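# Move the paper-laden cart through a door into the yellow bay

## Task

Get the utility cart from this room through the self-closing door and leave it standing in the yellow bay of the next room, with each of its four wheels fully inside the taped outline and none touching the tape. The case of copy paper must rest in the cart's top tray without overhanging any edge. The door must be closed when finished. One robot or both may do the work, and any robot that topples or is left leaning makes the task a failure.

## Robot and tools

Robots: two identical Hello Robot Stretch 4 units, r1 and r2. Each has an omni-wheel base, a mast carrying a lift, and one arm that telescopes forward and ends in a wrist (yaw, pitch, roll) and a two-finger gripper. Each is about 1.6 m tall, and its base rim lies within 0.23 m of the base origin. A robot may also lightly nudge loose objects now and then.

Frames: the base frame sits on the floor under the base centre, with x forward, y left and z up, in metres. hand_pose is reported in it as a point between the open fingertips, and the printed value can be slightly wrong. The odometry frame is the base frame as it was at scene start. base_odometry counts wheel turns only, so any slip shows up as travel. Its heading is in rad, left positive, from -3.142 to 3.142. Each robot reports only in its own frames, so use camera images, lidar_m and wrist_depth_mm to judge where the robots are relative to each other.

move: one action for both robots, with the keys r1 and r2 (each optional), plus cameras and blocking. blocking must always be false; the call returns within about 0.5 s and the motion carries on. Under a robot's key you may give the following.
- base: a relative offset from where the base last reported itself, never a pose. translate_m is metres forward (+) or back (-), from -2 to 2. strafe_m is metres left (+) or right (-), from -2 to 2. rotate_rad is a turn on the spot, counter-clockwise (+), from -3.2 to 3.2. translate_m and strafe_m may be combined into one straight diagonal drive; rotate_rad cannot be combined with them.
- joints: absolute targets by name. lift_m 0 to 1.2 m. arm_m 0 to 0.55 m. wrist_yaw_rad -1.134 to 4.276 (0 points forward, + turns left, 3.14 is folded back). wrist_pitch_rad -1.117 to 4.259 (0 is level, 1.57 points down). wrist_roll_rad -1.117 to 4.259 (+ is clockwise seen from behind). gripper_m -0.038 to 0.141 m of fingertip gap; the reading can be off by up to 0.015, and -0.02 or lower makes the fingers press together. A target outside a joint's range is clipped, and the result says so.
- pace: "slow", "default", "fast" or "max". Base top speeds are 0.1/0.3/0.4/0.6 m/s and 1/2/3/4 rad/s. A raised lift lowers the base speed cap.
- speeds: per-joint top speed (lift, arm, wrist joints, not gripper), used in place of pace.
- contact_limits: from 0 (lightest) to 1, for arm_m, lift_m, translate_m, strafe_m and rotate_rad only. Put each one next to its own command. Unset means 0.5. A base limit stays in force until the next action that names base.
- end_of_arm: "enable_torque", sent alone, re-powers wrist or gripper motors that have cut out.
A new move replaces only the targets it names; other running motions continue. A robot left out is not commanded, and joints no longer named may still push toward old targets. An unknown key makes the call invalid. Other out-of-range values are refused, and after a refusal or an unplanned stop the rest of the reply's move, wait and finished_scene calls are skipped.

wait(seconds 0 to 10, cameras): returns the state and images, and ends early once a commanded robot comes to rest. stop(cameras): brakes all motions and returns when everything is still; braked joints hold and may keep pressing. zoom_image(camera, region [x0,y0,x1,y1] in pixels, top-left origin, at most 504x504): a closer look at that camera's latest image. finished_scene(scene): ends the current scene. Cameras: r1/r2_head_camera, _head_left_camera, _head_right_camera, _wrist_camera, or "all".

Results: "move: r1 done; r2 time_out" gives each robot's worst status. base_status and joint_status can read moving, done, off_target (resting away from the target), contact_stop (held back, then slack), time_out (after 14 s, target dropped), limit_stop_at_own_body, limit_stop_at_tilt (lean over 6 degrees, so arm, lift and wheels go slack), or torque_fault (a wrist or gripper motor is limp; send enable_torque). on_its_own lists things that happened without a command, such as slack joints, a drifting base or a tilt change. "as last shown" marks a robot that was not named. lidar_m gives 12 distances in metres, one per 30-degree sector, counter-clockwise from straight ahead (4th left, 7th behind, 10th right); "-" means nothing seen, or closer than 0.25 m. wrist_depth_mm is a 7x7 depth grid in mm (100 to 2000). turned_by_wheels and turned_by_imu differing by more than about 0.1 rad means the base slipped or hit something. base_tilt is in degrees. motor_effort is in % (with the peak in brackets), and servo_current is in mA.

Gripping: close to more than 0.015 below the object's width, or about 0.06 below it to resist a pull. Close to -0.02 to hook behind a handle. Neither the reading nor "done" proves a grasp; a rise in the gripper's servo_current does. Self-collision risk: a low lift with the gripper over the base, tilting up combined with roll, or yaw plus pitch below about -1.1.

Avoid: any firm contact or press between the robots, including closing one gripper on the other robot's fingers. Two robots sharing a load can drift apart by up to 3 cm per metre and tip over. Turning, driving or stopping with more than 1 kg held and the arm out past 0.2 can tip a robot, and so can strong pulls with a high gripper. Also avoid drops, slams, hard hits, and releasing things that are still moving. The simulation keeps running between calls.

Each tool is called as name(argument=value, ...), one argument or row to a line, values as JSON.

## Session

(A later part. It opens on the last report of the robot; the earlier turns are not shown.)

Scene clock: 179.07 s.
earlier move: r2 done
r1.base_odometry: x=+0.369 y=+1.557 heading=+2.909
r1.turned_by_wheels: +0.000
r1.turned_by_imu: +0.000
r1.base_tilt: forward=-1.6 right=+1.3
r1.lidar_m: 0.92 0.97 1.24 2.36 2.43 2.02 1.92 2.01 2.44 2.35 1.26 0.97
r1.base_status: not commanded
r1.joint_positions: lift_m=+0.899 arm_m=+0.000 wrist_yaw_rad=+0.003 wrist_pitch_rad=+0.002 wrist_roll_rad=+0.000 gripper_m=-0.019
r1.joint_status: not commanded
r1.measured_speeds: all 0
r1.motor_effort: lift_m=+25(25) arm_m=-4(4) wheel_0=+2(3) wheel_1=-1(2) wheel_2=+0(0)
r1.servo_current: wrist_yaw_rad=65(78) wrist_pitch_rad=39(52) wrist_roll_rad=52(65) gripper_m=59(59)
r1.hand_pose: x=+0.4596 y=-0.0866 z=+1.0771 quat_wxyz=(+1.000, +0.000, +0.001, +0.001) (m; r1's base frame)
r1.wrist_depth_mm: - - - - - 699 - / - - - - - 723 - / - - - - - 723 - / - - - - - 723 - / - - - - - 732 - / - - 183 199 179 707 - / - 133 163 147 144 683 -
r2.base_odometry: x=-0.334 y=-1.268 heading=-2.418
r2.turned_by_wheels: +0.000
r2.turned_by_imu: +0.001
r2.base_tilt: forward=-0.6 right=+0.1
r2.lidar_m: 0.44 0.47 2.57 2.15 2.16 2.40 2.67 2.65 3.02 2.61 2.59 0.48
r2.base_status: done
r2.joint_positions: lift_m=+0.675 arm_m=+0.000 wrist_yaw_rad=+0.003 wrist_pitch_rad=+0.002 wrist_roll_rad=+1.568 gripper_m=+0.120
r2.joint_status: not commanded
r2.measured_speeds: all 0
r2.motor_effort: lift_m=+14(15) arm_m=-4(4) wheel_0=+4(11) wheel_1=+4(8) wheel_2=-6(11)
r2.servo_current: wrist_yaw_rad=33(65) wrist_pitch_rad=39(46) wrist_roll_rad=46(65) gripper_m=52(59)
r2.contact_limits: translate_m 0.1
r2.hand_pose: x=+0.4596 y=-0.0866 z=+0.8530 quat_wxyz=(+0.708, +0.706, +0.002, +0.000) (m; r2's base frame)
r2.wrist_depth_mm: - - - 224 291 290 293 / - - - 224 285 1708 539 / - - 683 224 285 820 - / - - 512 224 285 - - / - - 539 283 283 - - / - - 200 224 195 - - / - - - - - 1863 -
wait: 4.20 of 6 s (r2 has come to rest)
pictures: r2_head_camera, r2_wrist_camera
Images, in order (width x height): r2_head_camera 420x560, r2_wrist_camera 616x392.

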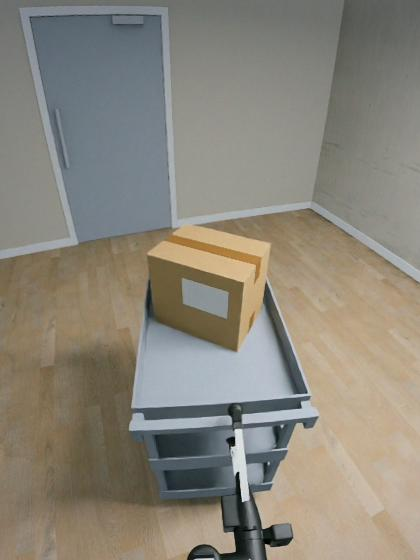

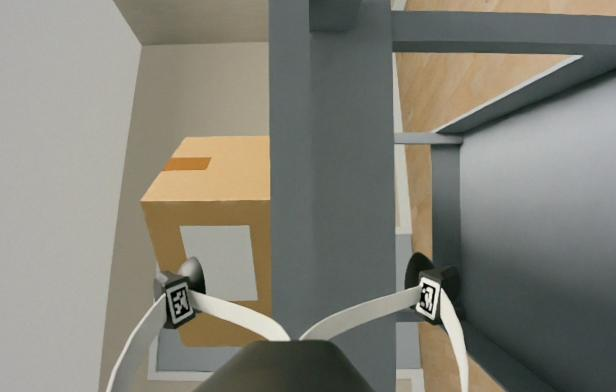

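move(
  blocking=false,
  r2={"base":{"translate_m":0.015},"joints":{"lift_m":0.687},"pace":"slow","contact_limits":{"translate_m":0.1}},
  cameras=[],
)

wait(
  seconds=1,
  cameras=[],
)

move(
  blocking=false,
  r2={"joints":{"gripper_m":-0.03}},
  cameras=[],
)

wait(
  seconds=4,
  cameras=["r2_head_camera","r2_wrist_camera"],
)

Scene clock: 186.33 s.
move: r2 moving
r1: as last shown
r1.lidar_m: 0.93 0.98 1.23 2.35 2.47 2.02 1.90 2.01 2.41 2.34 1.25 0.96
r1.servo_current: wrist_yaw_rad=46(78) wrist_pitch_rad=46(52) wrist_roll_rad=46(59) gripper_m=52(59)
r1.wrist_depth_mm: - - - - - 691 - / - - - - - 732 - / - - - - - 732 - / - - - - - 723 - / - - - - - 723 - / - - 183 198 179 707 - / - 133 163 146 144 683 -
r2.base_odometry: x=-0.342 y=-1.276 heading=-2.418
r2.turned_by_wheels: +0.000
r2.turned_by_imu: +0.001
r2.base_tilt: forward=-0.7 right=+0.1
r2.lidar_m: 0.43 0.45 2.56 2.14 2.15 2.42 2.68 2.65 3.00 2.61 2.59 0.46
r2.base_status: translate_m moving
r2.joint_positions: lift_m=+0.687 arm_m=+0.000 wrist_yaw_rad=+0.003 wrist_pitch_rad=+0.002 wrist_roll_rad=+1.568 gripper_m=+0.120
r2.joint_status: lift_m moving
r2.measured_speeds: translate_m=+0.028 strafe_m=+0.000 rotate_rad=+0.000 lift_m=+0.002 arm_m=+0.000 wrist_yaw_rad=+0.000 wrist_pitch_rad=+0.000 wrist_roll_rad=+0.000
r2.motor_effort: lift_m=+24(24) arm_m=-4(4) wheel_0=+6(9) wheel_1=+5(7) wheel_2=-6(10)
r2.servo_current: wrist_yaw_rad=46(65) wrist_pitch_rad=39(46) wrist_roll_rad=46(59) gripper_m=52(59)
r2.contact_limits: translate_m 0.1
r2.hand_pose: x=+0.4596 y=-0.0866 z=+0.8645 quat_wxyz=(+0.708, +0.706, +0.002, +0.000) (m; r2's base frame)
r2.wrist_depth_mm: - - - 247 276 285 282 / - - - 274 276 1708 597 / - - 668 214 274 842 - / - - 508 274 273 866 - / - - 530 274 273 866 - / - - 200 213 213 - - / - - - - - 1863 -
pictures: none
No camera images: "cameras" was empty.

Scene clock: 186.90 s.
earlier move: r2 done
r1.base_odometry: x=+0.369 y=+1.557 heading=+2.909
r1.turned_by_wheels: +0.000
r1.turned_by_imu: +0.000
r1.base_tilt: forward=-1.6 right=+1.3
r1.lidar_m: 0.92 0.97 1.22 2.36 2.46 2.02 1.92 2.03 2.38 2.34 1.26 0.98
r1.base_status: not commanded
r1.joint_positions: lift_m=+0.899 arm_m=+0.000 wrist_yaw_rad=+0.003 wrist_pitch_rad=+0.002 wrist_roll_rad=+0.000 gripper_m=-0.019
r1.joint_status: not commanded
r1.measured_speeds: all 0
r1.motor_effort: lift_m=+25(25) arm_m=-4(4) wheel_0=+2(3) wheel_1=-1(2) wheel_2=+0(0)
r1.servo_current: wrist_yaw_rad=52(78) wrist_pitch_rad=46(52) wrist_roll_rad=52(72) gripper_m=59(59)
r1.hand_pose: x=+0.4596 y=-0.0866 z=+1.0771 quat_wxyz=(+1.000, +0.000, +0.001, +0.001) (m; r1's base frame)
r1.wrist_depth_mm: - - - - - 699 - / - - - - - 732 - / - - - - - 732 - / - - - - - 723 - / - - - - - 732 - / - - 183 198 179 707 - / - 133 164 147 144 683 -
r2.base_odometry: x=-0.345 y=-1.278 heading=-2.418
r2.turned_by_wheels: +0.000
r2.turned_by_imu: +0.000
r2.base_tilt: forward=-0.7 right=+0.1
r2.lidar_m: 0.42 0.45 2.58 2.18 2.15 2.39 2.66 2.68 3.05 2.58 2.58 0.47
r2.base_status: done
r2.joint_positions: lift_m=+0.687 arm_m=+0.000 wrist_yaw_rad=+0.003 wrist_pitch_rad=+0.002 wrist_roll_rad=+1.568 gripper_m=+0.120
r2.joint_status: all done
r2.measured_speeds: all 0
r2.motor_effort: lift_m=+21(24) arm_m=-4(4) wheel_0=+4(9) wheel_1=+5(7) wheel_2=-7(10)
r2.servo_current: wrist_yaw_rad=46(65) wrist_pitch_rad=39(46) wrist_roll_rad=52(59) gripper_m=52(59)
r2.contact_limits: translate_m 0.1
r2.hand_pose: x=+0.4596 y=-0.0866 z=+0.8645 quat_wxyz=(+0.708, +0.706, +0.002, +0.000) (m; r2's base frame)
r2.wrist_depth_mm: - - - 247 270 283 283 / - - - 270 271 1708 1138 / - - 661 209 268 842 - / - - 500 271 268 866 - / - - 521 270 270 878 - / - - 200 209 214 - - / - - - - - 1863 -
wait: 0.57 of 1 s (r2 has come to rest)
pictures: none
No camera images: "cameras" was empty.

Scene clock: 187.40 s.
move: r2 moving
r1: as last shown
r1.lidar_m: 0.91 0.96 1.22 2.35 2.44 2.03 1.91 2.04 2.42 2.33 1.25 0.98
r1.servo_current: wrist_yaw_rad=52(65) wrist_pitch_rad=39(52) wrist_roll_rad=46(65) gripper_m=52(59)
r1.wrist_depth_mm: - - - - - 699 - / - - - - - 723 - / - - - - - 732 - / - - - - - 723 - / - - - - - 741 - / - - 183 198 179 707 - / - 132 163 146 144 683 -
r2.base_odometry: x=-0.345 y=-1.278 heading=-2.418
r2.turned_by_wheels: +0.000
r2.turned_by_imu: +0.000
r2.base_tilt: forward=-0.7 right=+0.0
r2.lidar_m: 0.41 0.44 2.61 2.18 2.17 2.39 2.70 2.68 3.05 2.59 2.58 0.46
r2.base_status: not commanded
r2.joint_positions: lift_m=+0.687 arm_m=+0.000 wrist_yaw_rad=+0.003 wrist_pitch_rad=+0.002 wrist_roll_rad=+1.568 gripper_m=+0.106
r2.joint_status: gripper_m moving
r2.measured_speeds: all 0
r2.motor_effort: lift_m=+21(21) arm_m=-4(4) wheel_0=+4(5) wheel_1=+5(5) wheel_2=-7(8)
r2.servo_current: wrist_yaw_rad=46(59) wrist_pitch_rad=46(52) wrist_roll_rad=46(59) gripper_m=98(104)
r2.contact_limits: translate_m 0.1
r2.hand_pose: x=+0.4596 y=-0.0866 z=+0.8645 quat_wxyz=(+0.708, +0.706, +0.002, +0.000) (m; r2's base frame)
r2.wrist_depth_mm: - - - 247 270 283 282 / - - - 270 270 1708 1138 / - - 668 210 270 854 - / - - 500 268 271 878 - / - - 521 270 268 866 - / - - 196 211 192 - - / - - - - - 1921 -
pictures: none
No camera images: "cameras" was empty.

Scene clock: 189.13 s.
earlier move: r2 done
r1.base_odometry: x=+0.369 y=+1.557 heading=+2.909
r1.turned_by_wheels: +0.000
r1.turned_by_imu: +0.000
r1.base_tilt: forward=-1.6 right=+1.3
r1.lidar_m: 0.92 0.97 1.23 2.37 2.43 2.01 1.90 2.04 2.43 2.34 1.26 0.97
r1.base_status: not commanded
r1.joint_positions: lift_m=+0.899 arm_m=+0.000 wrist_yaw_rad=+0.003 wrist_pitch_rad=+0.002 wrist_roll_rad=+0.000 gripper_m=-0.019
r1.joint_status: not commanded
r1.measured_speeds: all 0
r1.motor_effort: lift_m=+25(25) arm_m=-4(4) wheel_0=+2(3) wheel_1=-1(2) wheel_2=+0(0)
r1.servo_current: wrist_yaw_rad=46(65) wrist_pitch_rad=39(52) wrist_roll_rad=65(65) gripper_m=52(59)
r1.hand_pose: x=+0.4596 y=-0.0866 z=+1.0771 quat_wxyz=(+1.000, +0.000, +0.001, +0.001) (m; r1's base frame)
r1.wrist_depth_mm: - - - - - 699 - / - - - - - 723 - / - - - - - 732 - / - - - - - 732 - / - - - - - 741 - / - - 183 198 179 707 - / - 133 163 147 143 676 -
r2.base_odometry: x=-0.345 y=-1.278 heading=-2.418
r2.turned_by_wheels: +0.000
r2.turned_by_imu: +0.000
r2.base_tilt: forward=-0.6 right=+0.0
r2.lidar_m: 0.42 0.44 2.59 2.16 2.15 2.41 2.68 2.68 3.04 2.59 2.59 0.44
r2.base_status: not commanded
r2.joint_positions: lift_m=+0.687 arm_m=+0.000 wrist_yaw_rad=+0.003 wrist_pitch_rad=+0.002 wrist_roll_rad=+1.568 gripper_m=-0.028
r2.joint_status: all done
r2.measured_speeds: all 0
r2.motor_effort: lift_m=+21(21) arm_m=-4(4) wheel_0=+4(5) wheel_1=+5(6) wheel_2=-4(8)
r2.servo_current: wrist_yaw_rad=52(59) wrist_pitch_rad=33(52) wrist_roll_rad=59(59) gripper_m=150(306)
r2.contact_limits: translate_m 0.1
r2.hand_pose: x=+0.4596 y=-0.0866 z=+0.8645 quat_wxyz=(+0.708, +0.706, +0.002, +0.000) (m; r2's base frame)
r2.wrist_depth_mm: - - - 200 259 286 286 / - - - 200 259 1708 554 / - - 640 200 260 842 - / - - 496 200 259 854 - / - - 525 209 260 866 - / - - 185 200 177 831 - / - - - - 262 1576 -
wait: 1.73 of 4 s (r2 has come to rest)
pictures: r2_head_camera, r2_wrist_camera
Images, in order (width x height): r2_head_camera 420x560, r2_wrist_camera 616x392.

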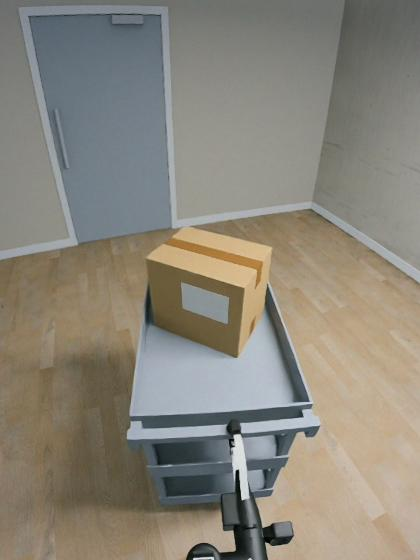

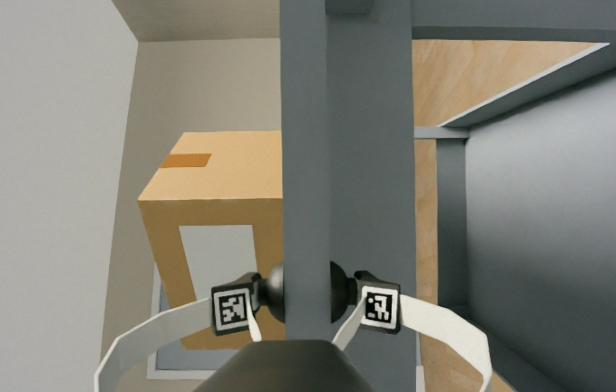

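move(
  blocking=false,
  r2={"base":{"translate_m":-0.8},"pace":"slow"},
  r1={"base":{"translate_m":0.35},"pace":"slow"},
  cameras=[],
)

wait(
  seconds=5,
  cameras=["r2_head_camera","r1_head_camera"],
)

wait(
  seconds=6,
  cameras=["r2_head_camera","r2_wrist_camera"],
)

Scene clock: 201.33 s.
move: r1 moving; r2 moving
r1.base_odometry: x=+0.357 y=+1.560 heading=+2.909
r1.turned_by_wheels: +0.000
r1.turned_by_imu: +0.000
r1.base_tilt: forward=-1.6 right=+1.3
r1.lidar_m: 0.92 0.95 1.20 2.37 2.45 2.03 1.94 2.05 2.42 2.33 1.21 0.97
r1.base_status: translate_m moving
r1.joint_positions: lift_m=+0.899 arm_m=+0.000 wrist_yaw_rad=+0.003 wrist_pitch_rad=+0.002 wrist_roll_rad=+0.000 gripper_m=-0.019
r1.joint_status: not commanded
r1.measured_speeds: translate_m=+0.048 strafe_m=+0.000 rotate_rad=-0.001 lift_m=+0.000 arm_m=+0.000 wrist_yaw_rad=+0.000 wrist_pitch_rad=+0.000 wrist_roll_rad=+0.000
r1.motor_effort: lift_m=+25(25) arm_m=-4(4) wheel_0=+5(7) wheel_1=+5(7) wheel_2=-6(7)
r1.servo_current: wrist_yaw_rad=52(59) wrist_pitch_rad=33(46) wrist_roll_rad=46(59) gripper_m=52(59)
r1.hand_pose: x=+0.4596 y=-0.0866 z=+1.0771 quat_wxyz=(+1.000, +0.000, +0.001, +0.001) (m; r1's base frame)
r1.wrist_depth_mm: - - - - - 691 - / - - - - - 723 647 / - - - - - 715 640 / - - - - - 723 640 / - - - - - 715 647 / - - 182 199 179 699 647 / - 132 163 147 144 683 -
r2.base_odometry: x=-0.336 y=-1.270 heading=-2.418
r2.turned_by_wheels: +0.000
r2.turned_by_imu: +0.001
r2.base_tilt: forward=-0.6 right=+0.1
r2.lidar_m: 0.41 0.45 2.61 2.17 2.14 2.43 2.66 2.67 3.03 2.58 2.57 0.44
r2.base_status: translate_m moving
r2.joint_positions: lift_m=+0.687 arm_m=+0.000 wrist_yaw_rad=+0.003 wrist_pitch_rad=+0.002 wrist_roll_rad=+1.568 gripper_m=-0.028
r2.joint_status: not commanded
r2.measured_speeds: translate_m=-0.050 strafe_m=+0.000 rotate_rad=-0.002 lift_m=+0.000 arm_m=+0.000 wrist_yaw_rad=+0.000 wrist_pitch_rad=+0.000 wrist_roll_rad=+0.000
r2.motor_effort: lift_m=+21(21) arm_m=-4(4) wheel_0=-5(7) wheel_1=-6(7) wheel_2=+14(15)
r2.servo_current: wrist_yaw_rad=52(59) wrist_pitch_rad=39(46) wrist_roll_rad=46(59) gripper_m=137(150)
r2.hand_pose: x=+0.4596 y=-0.0866 z=+0.8645 quat_wxyz=(+0.708, +0.706, +0.002, +0.000) (m; r2's base frame)
r2.wrist_depth_mm: - - - 199 259 289 286 / - - - 200 260 1708 559 / - - 647 200 260 831 - / - - 496 200 260 866 - / - - 525 208 262 878 - / - - 186 201 177 831 - / - - - - 262 1863 -
pictures: none
No camera images: "cameras" was empty.

Scene clock: 205.60 s.
earlier move: r1 done; r2 moving
r1.base_odometry: x=+0.029 y=+1.637 heading=+2.909
r1.turned_by_wheels: +0.000
r1.turned_by_imu: +0.000
r1.base_tilt: forward=-1.6 right=+1.3
r1.lidar_m: 0.55 0.60 0.73 2.01 2.45 2.36 2.27 2.36 2.43 2.06 0.71 0.61
r1.base_status: done
r1.joint_positions: lift_m=+0.899 arm_m=+0.000 wrist_yaw_rad=+0.003 wrist_pitch_rad=+0.002 wrist_roll_rad=+0.000 gripper_m=-0.019
r1.joint_status: not commanded
r1.measured_speeds: all 0
r1.motor_effort: lift_m=+25(25) arm_m=-4(4) wheel_0=+2(8) wheel_1=+3(7) wheel_2=-2(7)
r1.servo_current: wrist_yaw_rad=39(65) wrist_pitch_rad=39(52) wrist_roll_rad=59(72) gripper_m=52(59)
r1.hand_pose: x=+0.4596 y=-0.0866 z=+1.0771 quat_wxyz=(+1.000, +0.000, +0.001, +0.001) (m; r1's base frame)
r1.wrist_depth_mm: 368 366 370 373 377 377 379 / 368 370 373 375 377 379 379 / 370 370 373 375 379 377 379 / 370 370 375 375 377 379 382 / 370 370 373 377 379 382 384 / 370 373 375 198 379 382 384 / 370 373 180 375 179 387 384
r2.base_odometry: x=-0.025 y=-0.996 heading=-2.418
r2.turned_by_wheels: +0.000
r2.turned_by_imu: +0.002
r2.base_tilt: forward=-0.6 right=+0.1
r2.lidar_m: 0.41 0.44 2.42 2.05 1.98 2.33 2.28 2.27 2.60 2.73 2.70 0.46
r2.base_status: translate_m moving
r2.joint_positions: lift_m=+0.687 arm_m=+0.000 wrist_yaw_rad=+0.003 wrist_pitch_rad=+0.002 wrist_roll_rad=+1.568 gripper_m=-0.028
r2.joint_status: not commanded
r2.measured_speeds: translate_m=-0.099 strafe_m=-0.001 rotate_rad=+0.002 lift_m=+0.000 arm_m=+0.000 wrist_yaw_rad=+0.000 wrist_pitch_rad=+0.000 wrist_roll_rad=+0.000
r2.motor_effort: lift_m=+21(21) arm_m=-4(4) wheel_0=-1(7) wheel_1=-6(7) wheel_2=+9(15)
r2.servo_current: wrist_yaw_rad=39(65) wrist_pitch_rad=39(52) wrist_roll_rad=39(59) gripper_m=143(156)
r2.hand_pose: x=+0.4596 y=-0.0864 z=+0.8645 quat_wxyz=(+0.708, +0.706, +0.002, +0.001) (m; r2's base frame)
r2.wrist_depth_mm: - - - 202 263 283 283 / - - - 202 262 1661 597 / - - 661 202 263 809 - / - - 496 201 262 866 - / - - 521 203 260 854 - / - - 185 200 178 842 - / - - 634 - 260 1921 -
wait: 4.27 of 5 s (r1 has come to rest)
pictures: r1_head_camera, r2_head_camera
Images, in order (width x height): r1_head_camera 420x560, r2_head_camera 420x560.

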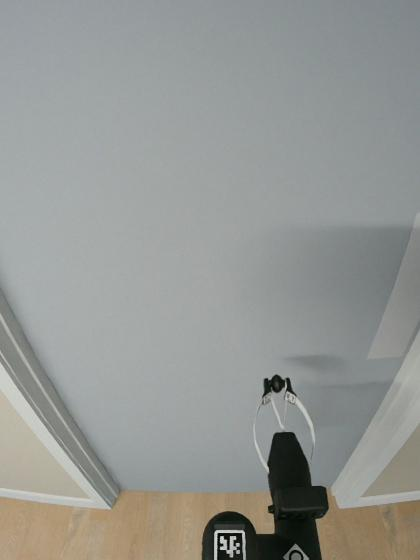

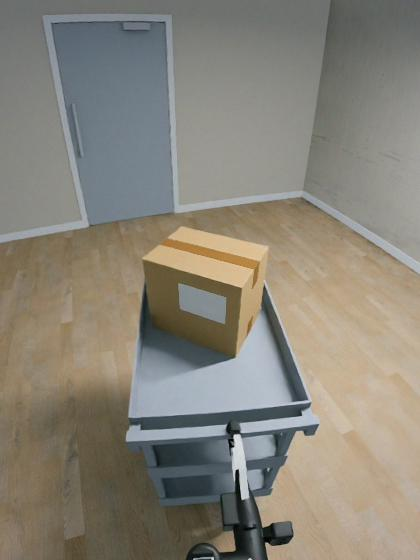

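Scene clock: 210.13 s.
earlier move: r2 done
r1.base_odometry: x=+0.029 y=+1.637 heading=+2.909
r1.turned_by_wheels: +0.000
r1.turned_by_imu: +0.000
r1.base_tilt: forward=-1.6 right=+1.3
r1.lidar_m: 0.58 0.61 0.73 1.98 2.47 2.37 2.27 2.38 2.44 2.11 0.72 0.62
r1.base_status: done
r1.joint_positions: lift_m=+0.899 arm_m=+0.000 wrist_yaw_rad=+0.003 wrist_pitch_rad=+0.002 wrist_roll_rad=+0.000 gripper_m=-0.019
r1.joint_status: not commanded
r1.measured_speeds: all 0
r1.motor_effort: lift_m=+25(25) arm_m=-4(4) wheel_0=+2(8) wheel_1=+3(7) wheel_2=-2(7)
r1.servo_current: wrist_yaw_rad=52(72) wrist_pitch_rad=39(52) wrist_roll_rad=52(72) gripper_m=52(65)
r1.hand_pose: x=+0.4596 y=-0.0866 z=+1.0771 quat_wxyz=(+1.000, +0.000, +0.001, +0.001) (m; r1's base frame)
r1.wrist_depth_mm: 366 368 368 373 377 377 382 / 366 368 375 373 379 379 382 / 368 370 373 375 377 379 382 / 368 373 375 377 379 382 384 / 368 375 377 377 379 379 384 / 368 373 375 199 377 382 387 / 370 373 180 379 179 382 384
r2.base_odometry: x=+0.254 y=-0.749 heading=-2.418
r2.turned_by_wheels: +0.000
r2.turned_by_imu: +0.001
r2.base_tilt: forward=-0.6 right=+0.1
r2.lidar_m: 0.42 0.42 2.32 1.90 1.88 2.18 1.93 1.91 2.20 2.83 2.82 0.46
r2.base_status: done
r2.joint_positions: lift_m=+0.687 arm_m=+0.000 wrist_yaw_rad=+0.003 wrist_pitch_rad=+0.002 wrist_roll_rad=+1.568 gripper_m=-0.028
r2.joint_status: not commanded
r2.measured_speeds: all 0
r2.motor_effort: lift_m=+21(22) arm_m=-4(4) wheel_0=-2(7) wheel_1=-5(8) wheel_2=+7(15)
r2.servo_current: wrist_yaw_rad=52(65) wrist_pitch_rad=46(52) wrist_roll_rad=46(65) gripper_m=137(156)
r2.hand_pose: x=+0.4596 y=-0.0864 z=+0.8645 quat_wxyz=(+0.708, +0.706, +0.002, +0.001) (m; r2's base frame)
r2.wrist_depth_mm: - - - 206 266 279 278 / - - - 205 266 1708 1118 / - - - 204 264 842 - / - - 508 260 262 854 - / - - 517 202 262 866 - / - - 185 201 178 831 - / - - 621 - 258 1863 -
wait: 4.53 of 6 s (r2 has come to rest)
pictures: r2_head_camera, r2_wrist_camera
Images, in order (width x height): r2_head_camera 420x560, r2_wrist_camera 616x392.

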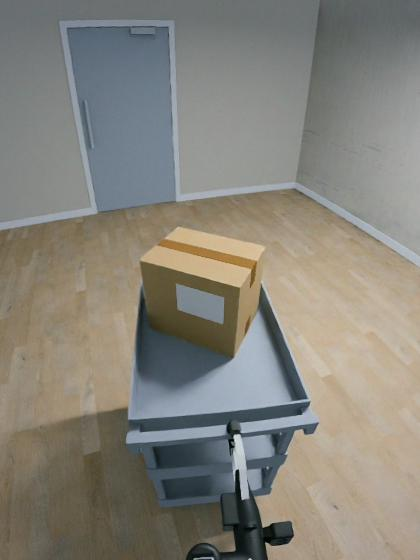

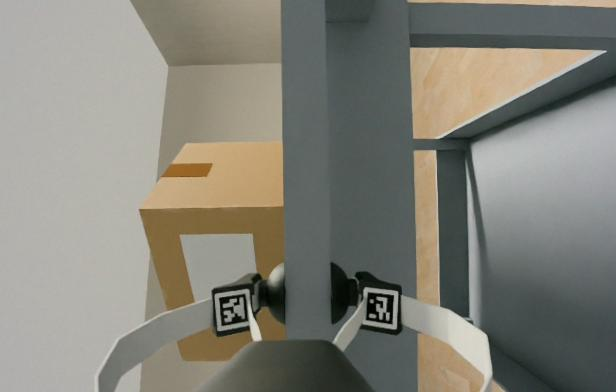

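move(
  blocking=false,
  r2={"base":{"rotate_rad":0.3},"pace":"slow"},
  r1={"base":{"translate_m":0.5},"pace":"slow"},
  cameras=[],
)

wait(
  seconds=3,
  cameras=["r2_head_camera"],
)

wait(
  seconds=5,
  cameras=["r1_head_camera","r2_head_camera","r1_head_left_camera"],
)

Scene clock: 219.67 s.
move: r1 moving; r2 moving
r1.base_odometry: x=+0.017 y=+1.640 heading=+2.909
r1.turned_by_wheels: +0.000
r1.turned_by_imu: +0.000
r1.base_tilt: forward=-1.6 right=+1.3
r1.lidar_m: 0.55 0.58 0.72 1.93 2.45 2.38 2.29 2.37 2.44 2.05 0.70 0.60
r1.base_status: translate_m moving
r1.joint_positions: lift_m=+0.899 arm_m=+0.000 wrist_yaw_rad=+0.003 wrist_pitch_rad=+0.002 wrist_roll_rad=+0.000 gripper_m=-0.019
r1.joint_status: not commanded
r1.measured_speeds: translate_m=+0.048 strafe_m=+0.001 rotate_rad=-0.002 lift_m=+0.000 arm_m=+0.000 wrist_yaw_rad=+0.000 wrist_pitch_rad=+0.000 wrist_roll_rad=+0.000
r1.motor_effort: lift_m=+25(25) arm_m=-4(4) wheel_0=+4(5) wheel_1=+5(7) wheel_2=-5(7)
r1.servo_current: wrist_yaw_rad=59(65) wrist_pitch_rad=39(52) wrist_roll_rad=39(59) gripper_m=52(52)
r1.hand_pose: x=+0.4596 y=-0.0866 z=+1.0771 quat_wxyz=(+1.000, +0.000, +0.001, +0.001) (m; r1's base frame)
r1.wrist_depth_mm: 353 357 362 362 366 368 370 / 357 359 364 362 364 368 368 / 359 359 364 364 366 368 370 / 357 362 362 364 366 373 373 / 357 362 364 366 370 373 373 / 359 364 359 199 368 373 375 / 362 362 183 366 179 373 375
r2.base_odometry: x=+0.254 y=-0.748 heading=-2.294
r2.turned_by_wheels: +0.124
r2.turned_by_imu: +0.120
r2.base_tilt: forward=-0.7 right=+0.1
r2.lidar_m: 0.41 0.49 2.14 1.88 1.92 2.14 1.90 1.90 2.34 2.83 2.84 0.44
r2.base_status: rotate_rad moving
r2.joint_positions: lift_m=+0.687 arm_m=+0.000 wrist_yaw_rad=-0.010 wrist_pitch_rad=+0.002 wrist_roll_rad=+1.568 gripper_m=-0.028
r2.joint_status: not commanded
r2.measured_speeds: translate_m=+0.001 strafe_m=+0.000 rotate_rad=+0.495 lift_m=+0.000 arm_m=+0.000 wrist_yaw_rad=+0.000 wrist_pitch_rad=+0.000 wrist_roll_rad=+0.000
r2.motor_effort: lift_m=+21(21) arm_m=-4(4) wheel_0=-13(13) wheel_1=-8(10) wheel_2=-15(15)
r2.servo_current: wrist_yaw_rad=65(72) wrist_pitch_rad=39(46) wrist_roll_rad=33(52) gripper_m=130(143)
r2.hand_pose: x=+0.4585 y=-0.0902 z=+0.8645 quat_wxyz=(+0.708, +0.706, -0.003, -0.004) (m; r2's base frame)
r2.wrist_depth_mm: - - - 190 249 1576 1160 / - - - 192 252 1661 - / - - 569 195 254 854 - / - - 488 197 255 854 - / - - 544 199 260 866 - / - - 185 201 178 152 - / - - - - - 1756 -
pictures: none
No camera images: "cameras" was empty.

Scene clock: 220.53 s.
earlier move: r1 moving; r2 done
r1.base_odometry: x=-0.056 y=+1.657 heading=+2.909
r1.turned_by_wheels: +0.000
r1.turned_by_imu: +0.000
r1.base_tilt: forward=-1.6 right=+1.3
r1.lidar_m: 0.49 0.52 0.65 1.67 2.43 2.44 2.34 2.49 2.43 1.79 0.64 0.53
r1.base_status: translate_m moving
r1.joint_positions: lift_m=+0.899 arm_m=+0.000 wrist_yaw_rad=+0.003 wrist_pitch_rad=+0.002 wrist_roll_rad=+0.000 gripper_m=-0.019
r1.joint_status: not commanded
r1.measured_speeds: translate_m=+0.100 strafe_m=+0.001 rotate_rad=+0.003 lift_m=+0.000 arm_m=+0.000 wrist_yaw_rad=+0.000 wrist_pitch_rad=+0.000 wrist_roll_rad=+0.000
r1.motor_effort: lift_m=+25(25) arm_m=-4(4) wheel_0=+5(6) wheel_1=+5(7) wheel_2=-4(7)
r1.servo_current: wrist_yaw_rad=72(72) wrist_pitch_rad=39(52) wrist_roll_rad=39(59) gripper_m=52(59)
r1.hand_pose: x=+0.4596 y=-0.0866 z=+1.0771 quat_wxyz=(+1.000, +0.000, +0.001, +0.001) (m; r1's base frame)
r1.wrist_depth_mm: 285 286 287 293 291 294 294 / 286 287 290 291 294 296 296 / 286 289 289 290 294 296 297 / 286 290 293 291 294 298 297 / 290 290 291 293 296 297 300 / 289 290 293 198 296 297 300 / 289 290 293 184 179 298 300
r2.base_odometry: x=+0.255 y=-0.749 heading=-2.119
r2.turned_by_wheels: +0.175
r2.turned_by_imu: +0.170
r2.base_tilt: forward=-0.7 right=+0.1
r2.lidar_m: 0.44 2.75 2.00 1.89 1.99 2.00 1.89 2.00 2.71 2.82 2.95 0.39
r2.base_status: done
r2.joint_positions: lift_m=+0.687 arm_m=+0.000 wrist_yaw_rad=-0.001 wrist_pitch_rad=+0.002 wrist_roll_rad=+1.568 gripper_m=-0.028
r2.joint_status: not commanded
r2.measured_speeds: all 0
r2.motor_effort: lift_m=+21(21) arm_m=-4(4) wheel_0=-4(14) wheel_1=-4(10) wheel_2=-7(15)
r2.servo_current: wrist_yaw_rad=59(72) wrist_pitch_rad=39(46) wrist_roll_rad=39(59) gripper_m=130(143)
r2.hand_pose: x=+0.4593 y=-0.0876 z=+0.8645 quat_wxyz=(+0.708, +0.706, +0.000, -0.001) (m; r2's base frame)
r2.wrist_depth_mm: - - 517 140 194 - - / - 473 449 151 208 768 - / - - 477 159 223 - - / - - 591 173 239 - - / - - - 188 257 - - / - - 185 200 177 1618 504 / - - - - - 1618 466
wait: 0.87 of 3 s (r2 has come to rest)
pictures: r2_head_camera
Images, in order (width x height): r2_head_camera 420x560.

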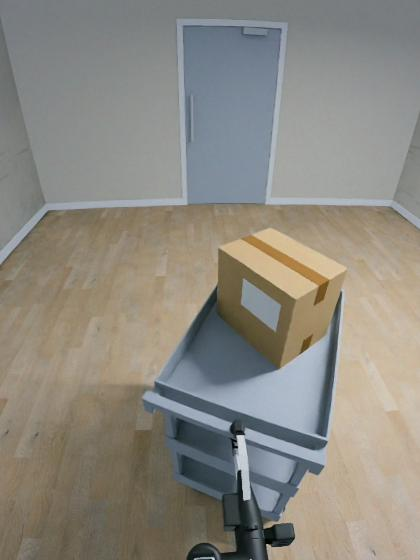

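Scene clock: 223.90 s.
earlier move: r1 limit_stop_at_tilt
r1.base_odometry: x=-0.072 y=+1.645 heading=+2.613
r1.turned_by_wheels: -0.297
r1.turned_by_imu: -0.189
r1.base_tilt: forward=-1.6 right=+1.2
r1.lidar_m: 0.49 0.50 0.62 1.00 2.32 2.65 2.37 2.38 2.66 2.36 0.81 0.59
r1.base_status: translate_m limit_stop_at_tilt (by the wheels' count: +0.097 of +0.500)
r1.joint_positions: lift_m=+0.898 arm_m=-0.001 wrist_yaw_rad=-0.001 wrist_pitch_rad=+0.003 wrist_roll_rad=+0.000 gripper_m=-0.020
r1.joint_status: not commanded
r1.measured_speeds: all 0
r1.on_its_own: the wheels are slack since a limit_stop_at_tilt; lift_m is slack since a limit_stop_at_tilt; arm_m is slack since a limit_stop_at_tilt
r1.motor_effort: lift_m=+19(25) arm_m=+1(10) wheel_0=+0(7) wheel_1=+0(10) wheel_2=+0(25)
r1.servo_current: wrist_yaw_rad=52(111) wrist_pitch_rad=46(117) wrist_roll_rad=39(65) gripper_m=46(59)
r1.hand_pose: x=+0.4579 y=-0.0877 z=+1.0758 quat_wxyz=(+1.000, +0.000, +0.002, +0.000) (m; r1's base frame)
r1.wrist_depth_mm: 286 298 312 325 342 357 377 / 287 297 312 325 342 359 377 / 287 300 312 327 342 362 379 / 289 298 314 327 345 362 377 / 287 300 314 325 345 362 379 / 287 300 307 198 343 364 382 / 289 297 312 180 179 366 379
r2.base_odometry: x=+0.255 y=-0.749 heading=-2.119
r2.turned_by_wheels: +0.000
r2.turned_by_imu: +0.000
r2.base_tilt: forward=-0.7 right=+0.1
r2.lidar_m: 0.46 2.74 2.03 1.88 1.96 2.03 1.92 2.00 2.71 2.83 2.95 0.40
r2.base_status: done
r2.joint_positions: lift_m=+0.687 arm_m=+0.000 wrist_yaw_rad=-0.001 wrist_pitch_rad=+0.002 wrist_roll_rad=+1.568 gripper_m=-0.028
r2.joint_status: not commanded
r2.measured_speeds: all 0
r2.motor_effort: lift_m=+21(22) arm_m=-4(4) wheel_0=-4(14) wheel_1=-5(10) wheel_2=-7(15)
r2.servo_current: wrist_yaw_rad=33(72) wrist_pitch_rad=39(46) wrist_roll_rad=39(59) gripper_m=130(143)
r2.hand_pose: x=+0.4593 y=-0.0876 z=+0.8645 quat_wxyz=(+0.708, +0.706, +0.000, -0.001) (m; r2's base frame)
r2.wrist_depth_mm: - - 517 140 195 - - / - 477 449 151 207 778 - / - - 480 159 221 - - / - - 585 173 238 - - / - - - 187 257 - - / - - 184 200 177 1618 512 / - - - - - 1618 473
wait: 3.37 of 5 s (r1 has come to rest)
pictures: r1_head_camera, r1_head_left_camera, r2_head_camera
Images, in order (width x height): r1_head_camera 420x560, r1_head_left_camera 420x672, r2_head_camera 420x560.

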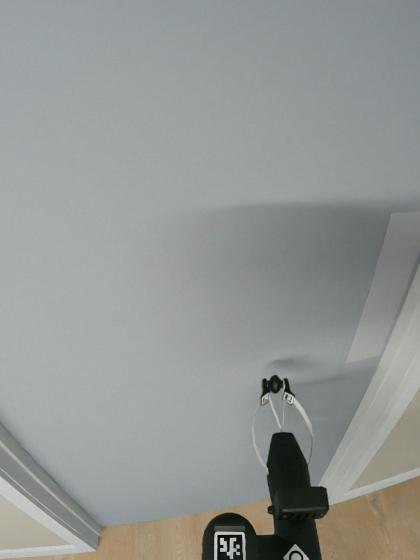

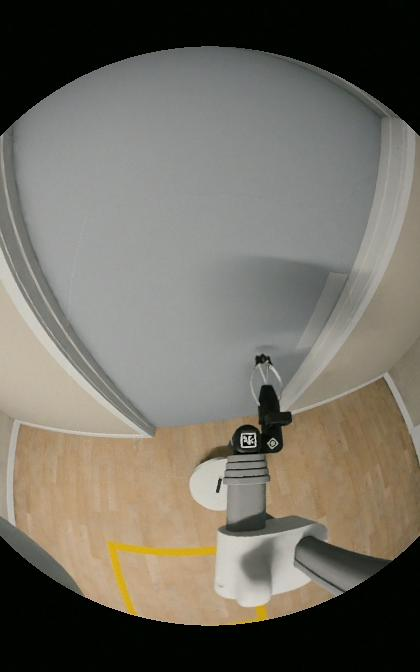

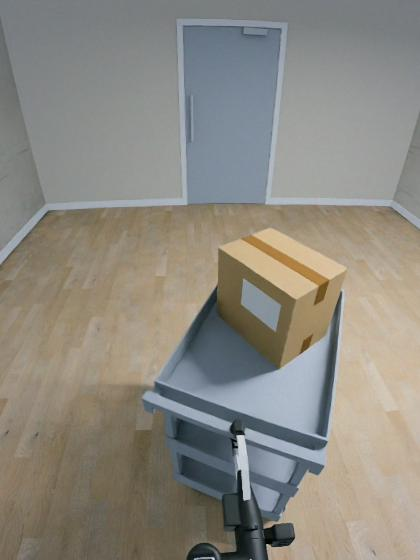

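move(
  blocking=false,
  r2={"base":{"strafe_m":-0.3},"pace":"slow"},
  r1={"base":{"translate_m":-0.25},"pace":"slow"},
  cameras=[],
)

wait(
  seconds=3,
  cameras=[],
)

wait(
  seconds=3,
  cameras=["r2_head_camera"],
)

move(
  blocking=false,
  r1={"base":{"rotate_rad":0.19},"joints":{"lift_m":0.25}},
  cameras=[],
)

wait(
  seconds=3,
  cameras=[],
)

wait(
  seconds=2,
  cameras=["r1_head_camera","r2_head_camera"],
)

Scene clock: 234.20 s.
move: r1 moving; r2 moving
r1.base_odometry: x=-0.061 y=+1.638 heading=+2.613
r1.turned_by_wheels: +0.000
r1.turned_by_imu: +0.000
r1.base_tilt: forward=-1.6 right=+1.3
r1.lidar_m: 0.50 0.52 0.64 1.05 2.30 2.65 2.33 2.36 2.68 2.39 0.83 0.60
r1.base_status: translate_m moving
r1.joint_positions: lift_m=+0.898 arm_m=-0.001 wrist_yaw_rad=-0.001 wrist_pitch_rad=+0.003 wrist_roll_rad=+0.000 gripper_m=-0.020
r1.joint_status: not commanded
r1.measured_speeds: translate_m=-0.048 strafe_m=+0.000 rotate_rad=+0.000 lift_m=+0.000 arm_m=+0.000 wrist_yaw_rad=+0.000 wrist_pitch_rad=+0.000 wrist_roll_rad=+0.000
r1.on_its_own: lift_m is slack since a limit_stop_at_tilt; arm_m is slack since a limit_stop_at_tilt
r1.motor_effort: lift_m=+19(19) arm_m=+1(1) wheel_0=-5(6) wheel_1=-4(6) wheel_2=+5(6)
r1.servo_current: wrist_yaw_rad=46(65) wrist_pitch_rad=46(46) wrist_roll_rad=39(65) gripper_m=39(52)
r1.hand_pose: x=+0.4579 y=-0.0877 z=+1.0758 quat_wxyz=(+1.000, +0.000, +0.002, +0.000) (m; r1's base frame)
r1.wrist_depth_mm: 296 307 320 336 353 370 384 / 296 306 322 336 353 370 387 / 296 309 322 336 351 370 389 / 296 309 320 336 355 373 394 / 294 309 322 336 355 373 392 / 298 307 315 198 353 377 389 / 297 306 320 179 179 377 392
r2.base_odometry: x=+0.242 y=-0.741 heading=-2.119
r2.turned_by_wheels: +0.000
r2.turned_by_imu: +0.001
r2.base_tilt: forward=-0.7 right=+0.1
r2.lidar_m: 0.45 0.61 1.99 1.89 2.00 2.02 1.90 1.99 2.70 2.79 2.93 0.40
r2.base_status: strafe_m moving
r2.joint_positions: lift_m=+0.687 arm_m=+0.000 wrist_yaw_rad=+0.000 wrist_pitch_rad=+0.002 wrist_roll_rad=+1.568 gripper_m=-0.028
r2.joint_status: not commanded
r2.measured_speeds: translate_m=+0.000 strafe_m=-0.056 rotate_rad=-0.003 lift_m=+0.000 arm_m=+0.000 wrist_yaw_rad=+0.000 wrist_pitch_rad=+0.000 wrist_roll_rad=+0.000
r2.motor_effort: lift_m=+21(21) arm_m=-4(4) wheel_0=+11(12) wheel_1=-6(8) wheel_2=+0(6)
r2.servo_current: wrist_yaw_rad=59(59) wrist_pitch_rad=46(46) wrist_roll_rad=52(52) gripper_m=124(130)
r2.hand_pose: x=+0.4593 y=-0.0874 z=+0.8645 quat_wxyz=(+0.708, +0.706, +0.001, -0.001) (m; r2's base frame)
r2.wrist_depth_mm: - - 512 137 192 - - / - 466 449 148 206 768 - / - - 473 157 220 - - / - - 585 168 236 - - / - - - 188 255 - - / - - 184 199 178 1661 504 / - - - - - 1618 473
pictures: none
No camera images: "cameras" was empty.

Scene clock: 237.20 s.
earlier move: r1 moving; r2 moving
r1.base_odometry: x=+0.144 y=+1.519 heading=+2.613
r1.turned_by_wheels: +0.000
r1.turned_by_imu: +0.000
r1.base_tilt: forward=-1.6 right=+1.3
r1.lidar_m: 0.74 0.75 0.81 1.58 2.29 2.36 2.08 2.12 2.56 2.43 1.25 0.87
r1.base_status: translate_m moving
r1.joint_positions: lift_m=+0.898 arm_m=-0.001 wrist_yaw_rad=-0.001 wrist_pitch_rad=+0.003 wrist_roll_rad=+0.000 gripper_m=-0.020
r1.joint_status: not commanded
r1.measured_speeds: translate_m=-0.001 strafe_m=+0.000 rotate_rad=+0.000 lift_m=+0.000 arm_m=+0.000 wrist_yaw_rad=+0.000 wrist_pitch_rad=+0.000 wrist_roll_rad=+0.000
r1.on_its_own: lift_m is slack since a limit_stop_at_tilt; arm_m is slack since a limit_stop_at_tilt
r1.motor_effort: lift_m=+19(19) arm_m=+1(1) wheel_0=-1(7) wheel_1=-1(7) wheel_2=+1(7)
r1.servo_current: wrist_yaw_rad=46(72) wrist_pitch_rad=59(59) wrist_roll_rad=39(72) gripper_m=39(52)
r1.hand_pose: x=+0.4579 y=-0.0877 z=+1.0758 quat_wxyz=(+1.000, +0.000, +0.002, +0.000) (m; r1's base frame)
r1.wrist_depth_mm: 500 521 549 564 - 627 - / 504 525 554 569 - 621 569 / 504 521 544 564 - 615 569 / 504 525 549 569 - 627 574 / 504 521 549 559 - 621 580 / 508 521 544 198 179 634 580 / 508 517 180 147 144 615 -
r2.base_odometry: x=+0.005 y=-0.596 heading=-2.119
r2.turned_by_wheels: +0.000
r2.turned_by_imu: +0.001
r2.base_tilt: forward=-0.7 right=+0.1
r2.lidar_m: 0.40 0.45 2.30 2.17 2.29 1.99 1.88 2.00 2.66 2.54 2.65 0.42
r2.base_status: strafe_m moving
r2.joint_positions: lift_m=+0.687 arm_m=+0.000 wrist_yaw_rad=+0.003 wrist_pitch_rad=+0.002 wrist_roll_rad=+1.568 gripper_m=-0.028
r2.joint_status: not commanded
r2.measured_speeds: translate_m=+0.000 strafe_m=-0.043 rotate_rad=+0.000 lift_m=+0.000 arm_m=+0.000 wrist_yaw_rad=+0.000 wrist_pitch_rad=+0.000 wrist_roll_rad=+0.000
r2.motor_effort: lift_m=+21(21) arm_m=-4(4) wheel_0=+2(13) wheel_1=-6(8) wheel_2=+0(6)
r2.servo_current: wrist_yaw_rad=52(59) wrist_pitch_rad=46(46) wrist_roll_rad=52(65) gripper_m=130(137)
r2.hand_pose: x=+0.4596 y=-0.0865 z=+0.8645 quat_wxyz=(+0.708, +0.706, +0.002, +0.001) (m; r2's base frame)
r2.wrist_depth_mm: - - - 195 254 1397 1098 / - - - 195 255 1756 - / - - 615 196 255 820 - / - - 496 198 257 854 - / - - 525 203 258 878 - / - - 185 200 177 854 - / - - - - 260 1756 -
wait: 3.00 s; no rest
pictures: none
No camera images: "cameras" was empty.

Scene clock: 237.47 s.
earlier move: r1 done; r2 moving
r1.base_odometry: x=+0.144 y=+1.519 heading=+2.613
r1.turned_by_wheels: +0.000
r1.turned_by_imu: +0.000
r1.base_tilt: forward=-1.6 right=+1.3
r1.lidar_m: 0.74 0.75 0.81 1.59 2.28 2.39 2.09 2.14 2.58 2.44 1.21 0.84
r1.base_status: done
r1.joint_positions: lift_m=+0.898 arm_m=-0.001 wrist_yaw_rad=-0.001 wrist_pitch_rad=+0.003 wrist_roll_rad=+0.000 gripper_m=-0.020
r1.joint_status: not commanded
r1.measured_speeds: all 0
r1.on_its_own: lift_m is slack since a limit_stop_at_tilt; arm_m is slack since a limit_stop_at_tilt
r1.motor_effort: lift_m=+19(19) arm_m=+1(1) wheel_0=-3(7) wheel_1=-2(7) wheel_2=+2(7)
r1.servo_current: wrist_yaw_rad=59(72) wrist_pitch_rad=52(59) wrist_roll_rad=39(72) gripper_m=39(52)
r1.hand_pose: x=+0.4579 y=-0.0877 z=+1.0758 quat_wxyz=(+1.000, +0.000, +0.002, +0.000) (m; r1's base frame)
r1.wrist_depth_mm: 504 521 549 569 - 627 - / 508 525 549 564 - 627 569 / 504 521 554 564 - 634 569 / 508 530 549 564 - 621 580 / 508 521 544 564 - 627 574 / 508 525 544 198 179 621 580 / 512 521 180 146 144 615 -
r2.base_odometry: x=-0.001 y=-0.593 heading=-2.119
r2.turned_by_wheels: +0.000
r2.turned_by_imu: +0.000
r2.base_tilt: forward=-0.7 right=+0.0
r2.lidar_m: 0.41 0.44 2.31 2.18 2.32 2.00 1.91 2.02 2.63 2.51 2.62 0.46
r2.base_status: strafe_m moving
r2.joint_positions: lift_m=+0.687 arm_m=+0.000 wrist_yaw_rad=+0.003 wrist_pitch_rad=+0.002 wrist_roll_rad=+1.568 gripper_m=-0.028
r2.joint_status: not commanded
r2.measured_speeds: translate_m=+0.000 strafe_m=-0.013 rotate_rad=+0.000 lift_m=+0.000 arm_m=+0.000 wrist_yaw_rad=+0.000 wrist_pitch_rad=+0.000 wrist_roll_rad=+0.000
r2.motor_effort: lift_m=+21(21) arm_m=-4(4) wheel_0=+2(13) wheel_1=-6(8) wheel_2=+0(6)
r2.servo_current: wrist_yaw_rad=59(65) wrist_pitch_rad=39(46) wrist_roll_rad=39(65) gripper_m=124(137)
r2.hand_pose: x=+0.4596 y=-0.0865 z=+0.8645 quat_wxyz=(+0.708, +0.706, +0.002, +0.001) (m; r2's base frame)
r2.wrist_depth_mm: - - - 196 255 1366 267 / - - - 197 256 1661 574 / - - 627 198 256 854 - / - - 496 198 258 854 - / - - 525 203 257 866 - / - - 186 200 178 153 - / - - - - 262 1863 -
wait: 0.27 of 3 s (r1 has come to rest)
pictures: r2_head_camera
Images, in order (width x height): r2_head_camera 420x560.

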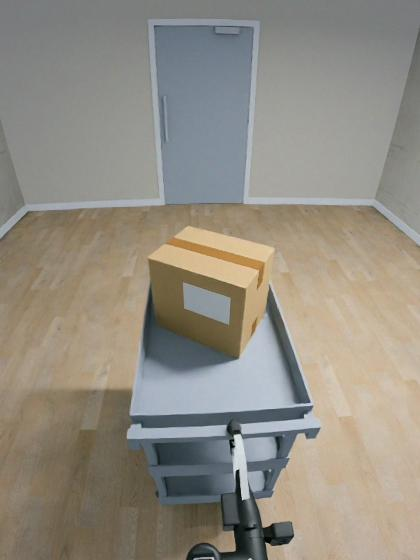

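Scene clock: 237.97 s.
earlier move: r2 done
move: r1 moving
r1.base_odometry: x=+0.144 y=+1.519 heading=+2.787
r1.turned_by_wheels: +0.174
r1.turned_by_imu: +0.175
r1.base_tilt: forward=-1.6 right=+1.3
r1.lidar_m: 0.74 0.78 0.96 2.26 2.36 2.20 2.10 2.21 2.56 2.43 1.02 0.79
r1.base_status: rotate_rad moving
r1.joint_positions: lift_m=+0.861 arm_m=-0.001 wrist_yaw_rad=-0.001 wrist_pitch_rad=+0.003 wrist_roll_rad=+0.000 gripper_m=-0.020
r1.joint_status: lift_m moving
r1.measured_speeds: translate_m=+0.001 strafe_m=+0.000 rotate_rad=+0.275 lift_m=-0.146 arm_m=+0.000 wrist_yaw_rad=+0.000 wrist_pitch_rad=+0.000 wrist_roll_rad=+0.000
r1.on_its_own: arm_m is slack since a limit_stop_at_tilt
r1.motor_effort: lift_m=+12(19) arm_m=+1(1) wheel_0=-2(8) wheel_1=-1(8) wheel_2=-2(6)
r1.servo_current: wrist_yaw_rad=46(65) wrist_pitch_rad=39(46) wrist_roll_rad=39(59) gripper_m=46(52)
r1.hand_pose: x=+0.4579 y=-0.0877 z=+1.0383 quat_wxyz=(+1.000, +0.000, +0.002, +0.000) (m; r1's base frame)
r1.wrist_depth_mm: 525 530 530 544 544 544 554 / 530 530 539 544 544 554 554 / 525 535 539 539 544 549 554 / 530 535 539 544 544 554 559 / 530 535 539 549 554 559 559 / 535 535 544 198 549 559 569 / 535 535 180 180 162 559 569
r2.base_odometry: x=-0.001 y=-0.592 heading=-2.119
r2.turned_by_wheels: +0.000
r2.turned_by_imu: +0.000
r2.base_tilt: forward=-0.7 right=+0.1
r2.lidar_m: 0.41 0.43 2.33 2.16 2.29 2.02 1.92 2.01 2.63 2.50 2.64 0.48
r2.base_status: done
r2.joint_positions: lift_m=+0.687 arm_m=+0.000 wrist_yaw_rad=+0.003 wrist_pitch_rad=+0.002 wrist_roll_rad=+1.568 gripper_m=-0.028
r2.joint_status: not commanded
r2.measured_speeds: all 0
r2.motor_effort: lift_m=+21(21) arm_m=-4(4) wheel_0=+5(6) wheel_1=-4(5) wheel_2=+0(1)
r2.servo_current: wrist_yaw_rad=46(59) wrist_pitch_rad=39(39) wrist_roll_rad=46(52) gripper_m=130(137)
r2.hand_pose: x=+0.4596 y=-0.0865 z=+0.8645 quat_wxyz=(+0.708, +0.706, +0.002, +0.001) (m; r2's base frame)
r2.wrist_depth_mm: - - - 196 256 1397 267 / - - - 197 256 1708 574 / - - 627 198 256 854 - / - - 496 198 258 866 - / - - 525 204 257 866 - / - - 185 199 177 152 - / - - - - 260 1863 -
pictures: none
No camera images: "cameras" was empty.

Scene clock: 240.90 s.
earlier move: r1 done
r1.base_odometry: x=+0.144 y=+1.519 heading=+2.802
r1.turned_by_wheels: +0.016
r1.turned_by_imu: +0.016
r1.base_tilt: forward=-1.6 right=+1.3
r1.lidar_m: 0.73 0.78 0.97 2.26 2.39 2.18 2.10 2.21 2.56 2.43 0.98 0.79
r1.base_status: done
r1.joint_positions: lift_m=+0.251 arm_m=-0.001 wrist_yaw_rad=-0.001 wrist_pitch_rad=+0.003 wrist_roll_rad=+0.000 gripper_m=-0.020
r1.joint_status: all done
r1.measured_speeds: all 0
r1.on_its_own: arm_m is slack since a limit_stop_at_tilt
r1.motor_effort: lift_m=+13(19) arm_m=+1(1) wheel_0=-2(8) wheel_1=-2(8) wheel_2=-1(6)
r1.servo_current: wrist_yaw_rad=39(78) wrist_pitch_rad=39(52) wrist_roll_rad=46(65) gripper_m=39(52)
r1.hand_pose: x=+0.4579 y=-0.0877 z=+0.4278 quat_wxyz=(+1.000, +0.000, +0.002, +0.000) (m; r1's base frame)
r1.wrist_depth_mm: 539 535 535 535 535 530 530 / 535 530 544 535 539 535 539 / 539 539 539 539 535 535 539 / 539 539 535 539 535 539 539 / 539 544 544 544 539 539 544 / 544 544 539 198 544 539 544 / 539 544 179 180 162 535 544
r2.base_odometry: x=-0.001 y=-0.592 heading=-2.119
r2.turned_by_wheels: +0.000
r2.turned_by_imu: +0.000
r2.base_tilt: forward=-0.7 right=+0.1
r2.lidar_m: 0.42 0.44 2.30 2.15 2.31 2.01 1.93 1.98 2.64 2.51 2.64 0.46
r2.base_status: done
r2.joint_positions: lift_m=+0.687 arm_m=+0.000 wrist_yaw_rad=+0.003 wrist_pitch_rad=+0.002 wrist_roll_rad=+1.568 gripper_m=-0.028
r2.joint_status: not commanded
r2.measured_speeds: all 0
r2.motor_effort: lift_m=+21(21) arm_m=-4(4) wheel_0=+6(6) wheel_1=-4(5) wheel_2=-1(1)
r2.servo_current: wrist_yaw_rad=52(65) wrist_pitch_rad=39(46) wrist_roll_rad=46(59) gripper_m=130(137)
r2.hand_pose: x=+0.4596 y=-0.0865 z=+0.8645 quat_wxyz=(+0.708, +0.706, +0.002, +0.001) (m; r2's base frame)
r2.wrist_depth_mm: - - - 196 256 1366 266 / - - - 197 256 1708 574 / - - 627 198 257 854 - / - - 492 198 258 854 - / - - 521 203 258 866 - / - - 186 199 177 152 - / - - - - 260 1863 -
wait: 2.93 of 3 s (r1 has come to rest)
pictures: none
No camera images: "cameras" was empty.

Scene clock: 242.90 s.
r1.base_odometry: x=+0.144 y=+1.519 heading=+2.802
r1.turned_by_wheels: +0.000
r1.turned_by_imu: +0.000
r1.base_tilt: forward=-1.6 right=+1.3
r1.lidar_m: 0.75 0.78 0.98 2.26 2.36 2.16 2.10 2.22 2.53 2.43 0.98 0.77
r1.base_status: done
r1.joint_positions: lift_m=+0.251 arm_m=-0.001 wrist_yaw_rad=-0.001 wrist_pitch_rad=+0.003 wrist_roll_rad=+0.000 gripper_m=-0.020
r1.joint_status: all done
r1.measured_speeds: all 0
r1.on_its_own: arm_m is slack since a limit_stop_at_tilt
r1.motor_effort: lift_m=+13(19) arm_m=+1(1) wheel_0=-2(8) wheel_1=-2(8) wheel_2=-1(6)
r1.servo_current: wrist_yaw_rad=46(78) wrist_pitch_rad=39(52) wrist_roll_rad=33(65) gripper_m=46(52)
r1.hand_pose: x=+0.4579 y=-0.0877 z=+0.4278 quat_wxyz=(+1.000, +0.000, +0.002, +0.000) (m; r1's base frame)
r1.wrist_depth_mm: 535 539 539 539 539 535 535 / 539 530 539 535 535 535 535 / 544 539 535 539 539 535 535 / 535 544 535 539 539 539 539 / 539 544 539 539 544 539 549 / 544 539 544 198 544 539 535 / 539 544 180 179 162 539 544
r2.base_odometry: x=-0.001 y=-0.592 heading=-2.119
r2.turned_by_wheels: +0.000
r2.turned_by_imu: +0.000
r2.base_tilt: forward=-0.7 right=+0.1
r2.lidar_m: 0.40 0.46 2.31 2.17 2.32 2.02 1.92 2.00 2.62 2.52 2.63 0.45
r2.base_status: done
r2.joint_positions: lift_m=+0.687 arm_m=+0.000 wrist_yaw_rad=+0.003 wrist_pitch_rad=+0.002 wrist_roll_rad=+1.568 gripper_m=-0.028
r2.joint_status: not commanded
r2.measured_speeds: all 0
r2.motor_effort: lift_m=+21(21) arm_m=-4(4) wheel_0=+6(6) wheel_1=-4(5) wheel_2=+0(1)
r2.servo_current: wrist_yaw_rad=46(65) wrist_pitch_rad=46(46) wrist_roll_rad=46(59) gripper_m=130(137)
r2.hand_pose: x=+0.4596 y=-0.0865 z=+0.8645 quat_wxyz=(+0.708, +0.706, +0.002, +0.001) (m; r2's base frame)
r2.wrist_depth_mm: - - - 197 255 1366 265 / - - - 196 255 1708 574 / - - 621 197 257 866 - / - - 492 198 259 854 - / - - 521 203 259 866 - / - - 185 199 177 151 - / - - - - 259 1863 -
wait: 2.00 s; at rest by 0.27 s
pictures: r1_head_camera, r2_head_camera
Images, in order (width x height): r1_head_camera 420x560, r2_head_camera 420x560.

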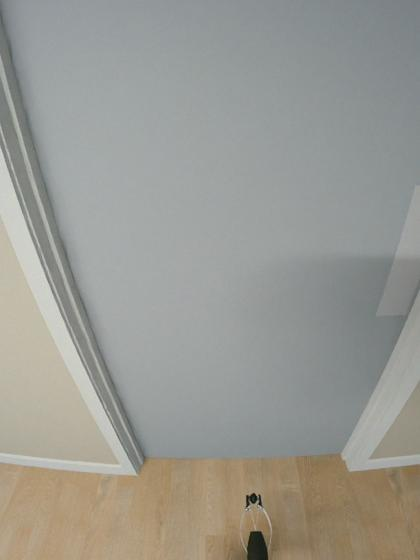

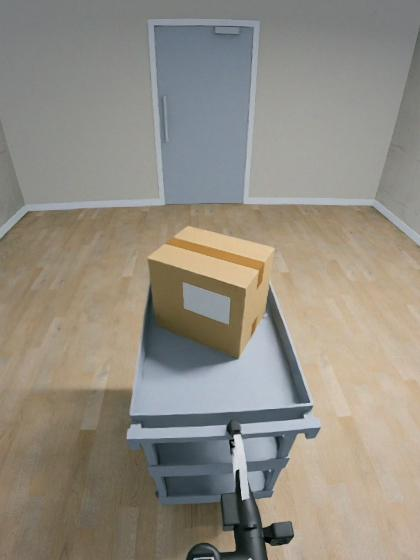

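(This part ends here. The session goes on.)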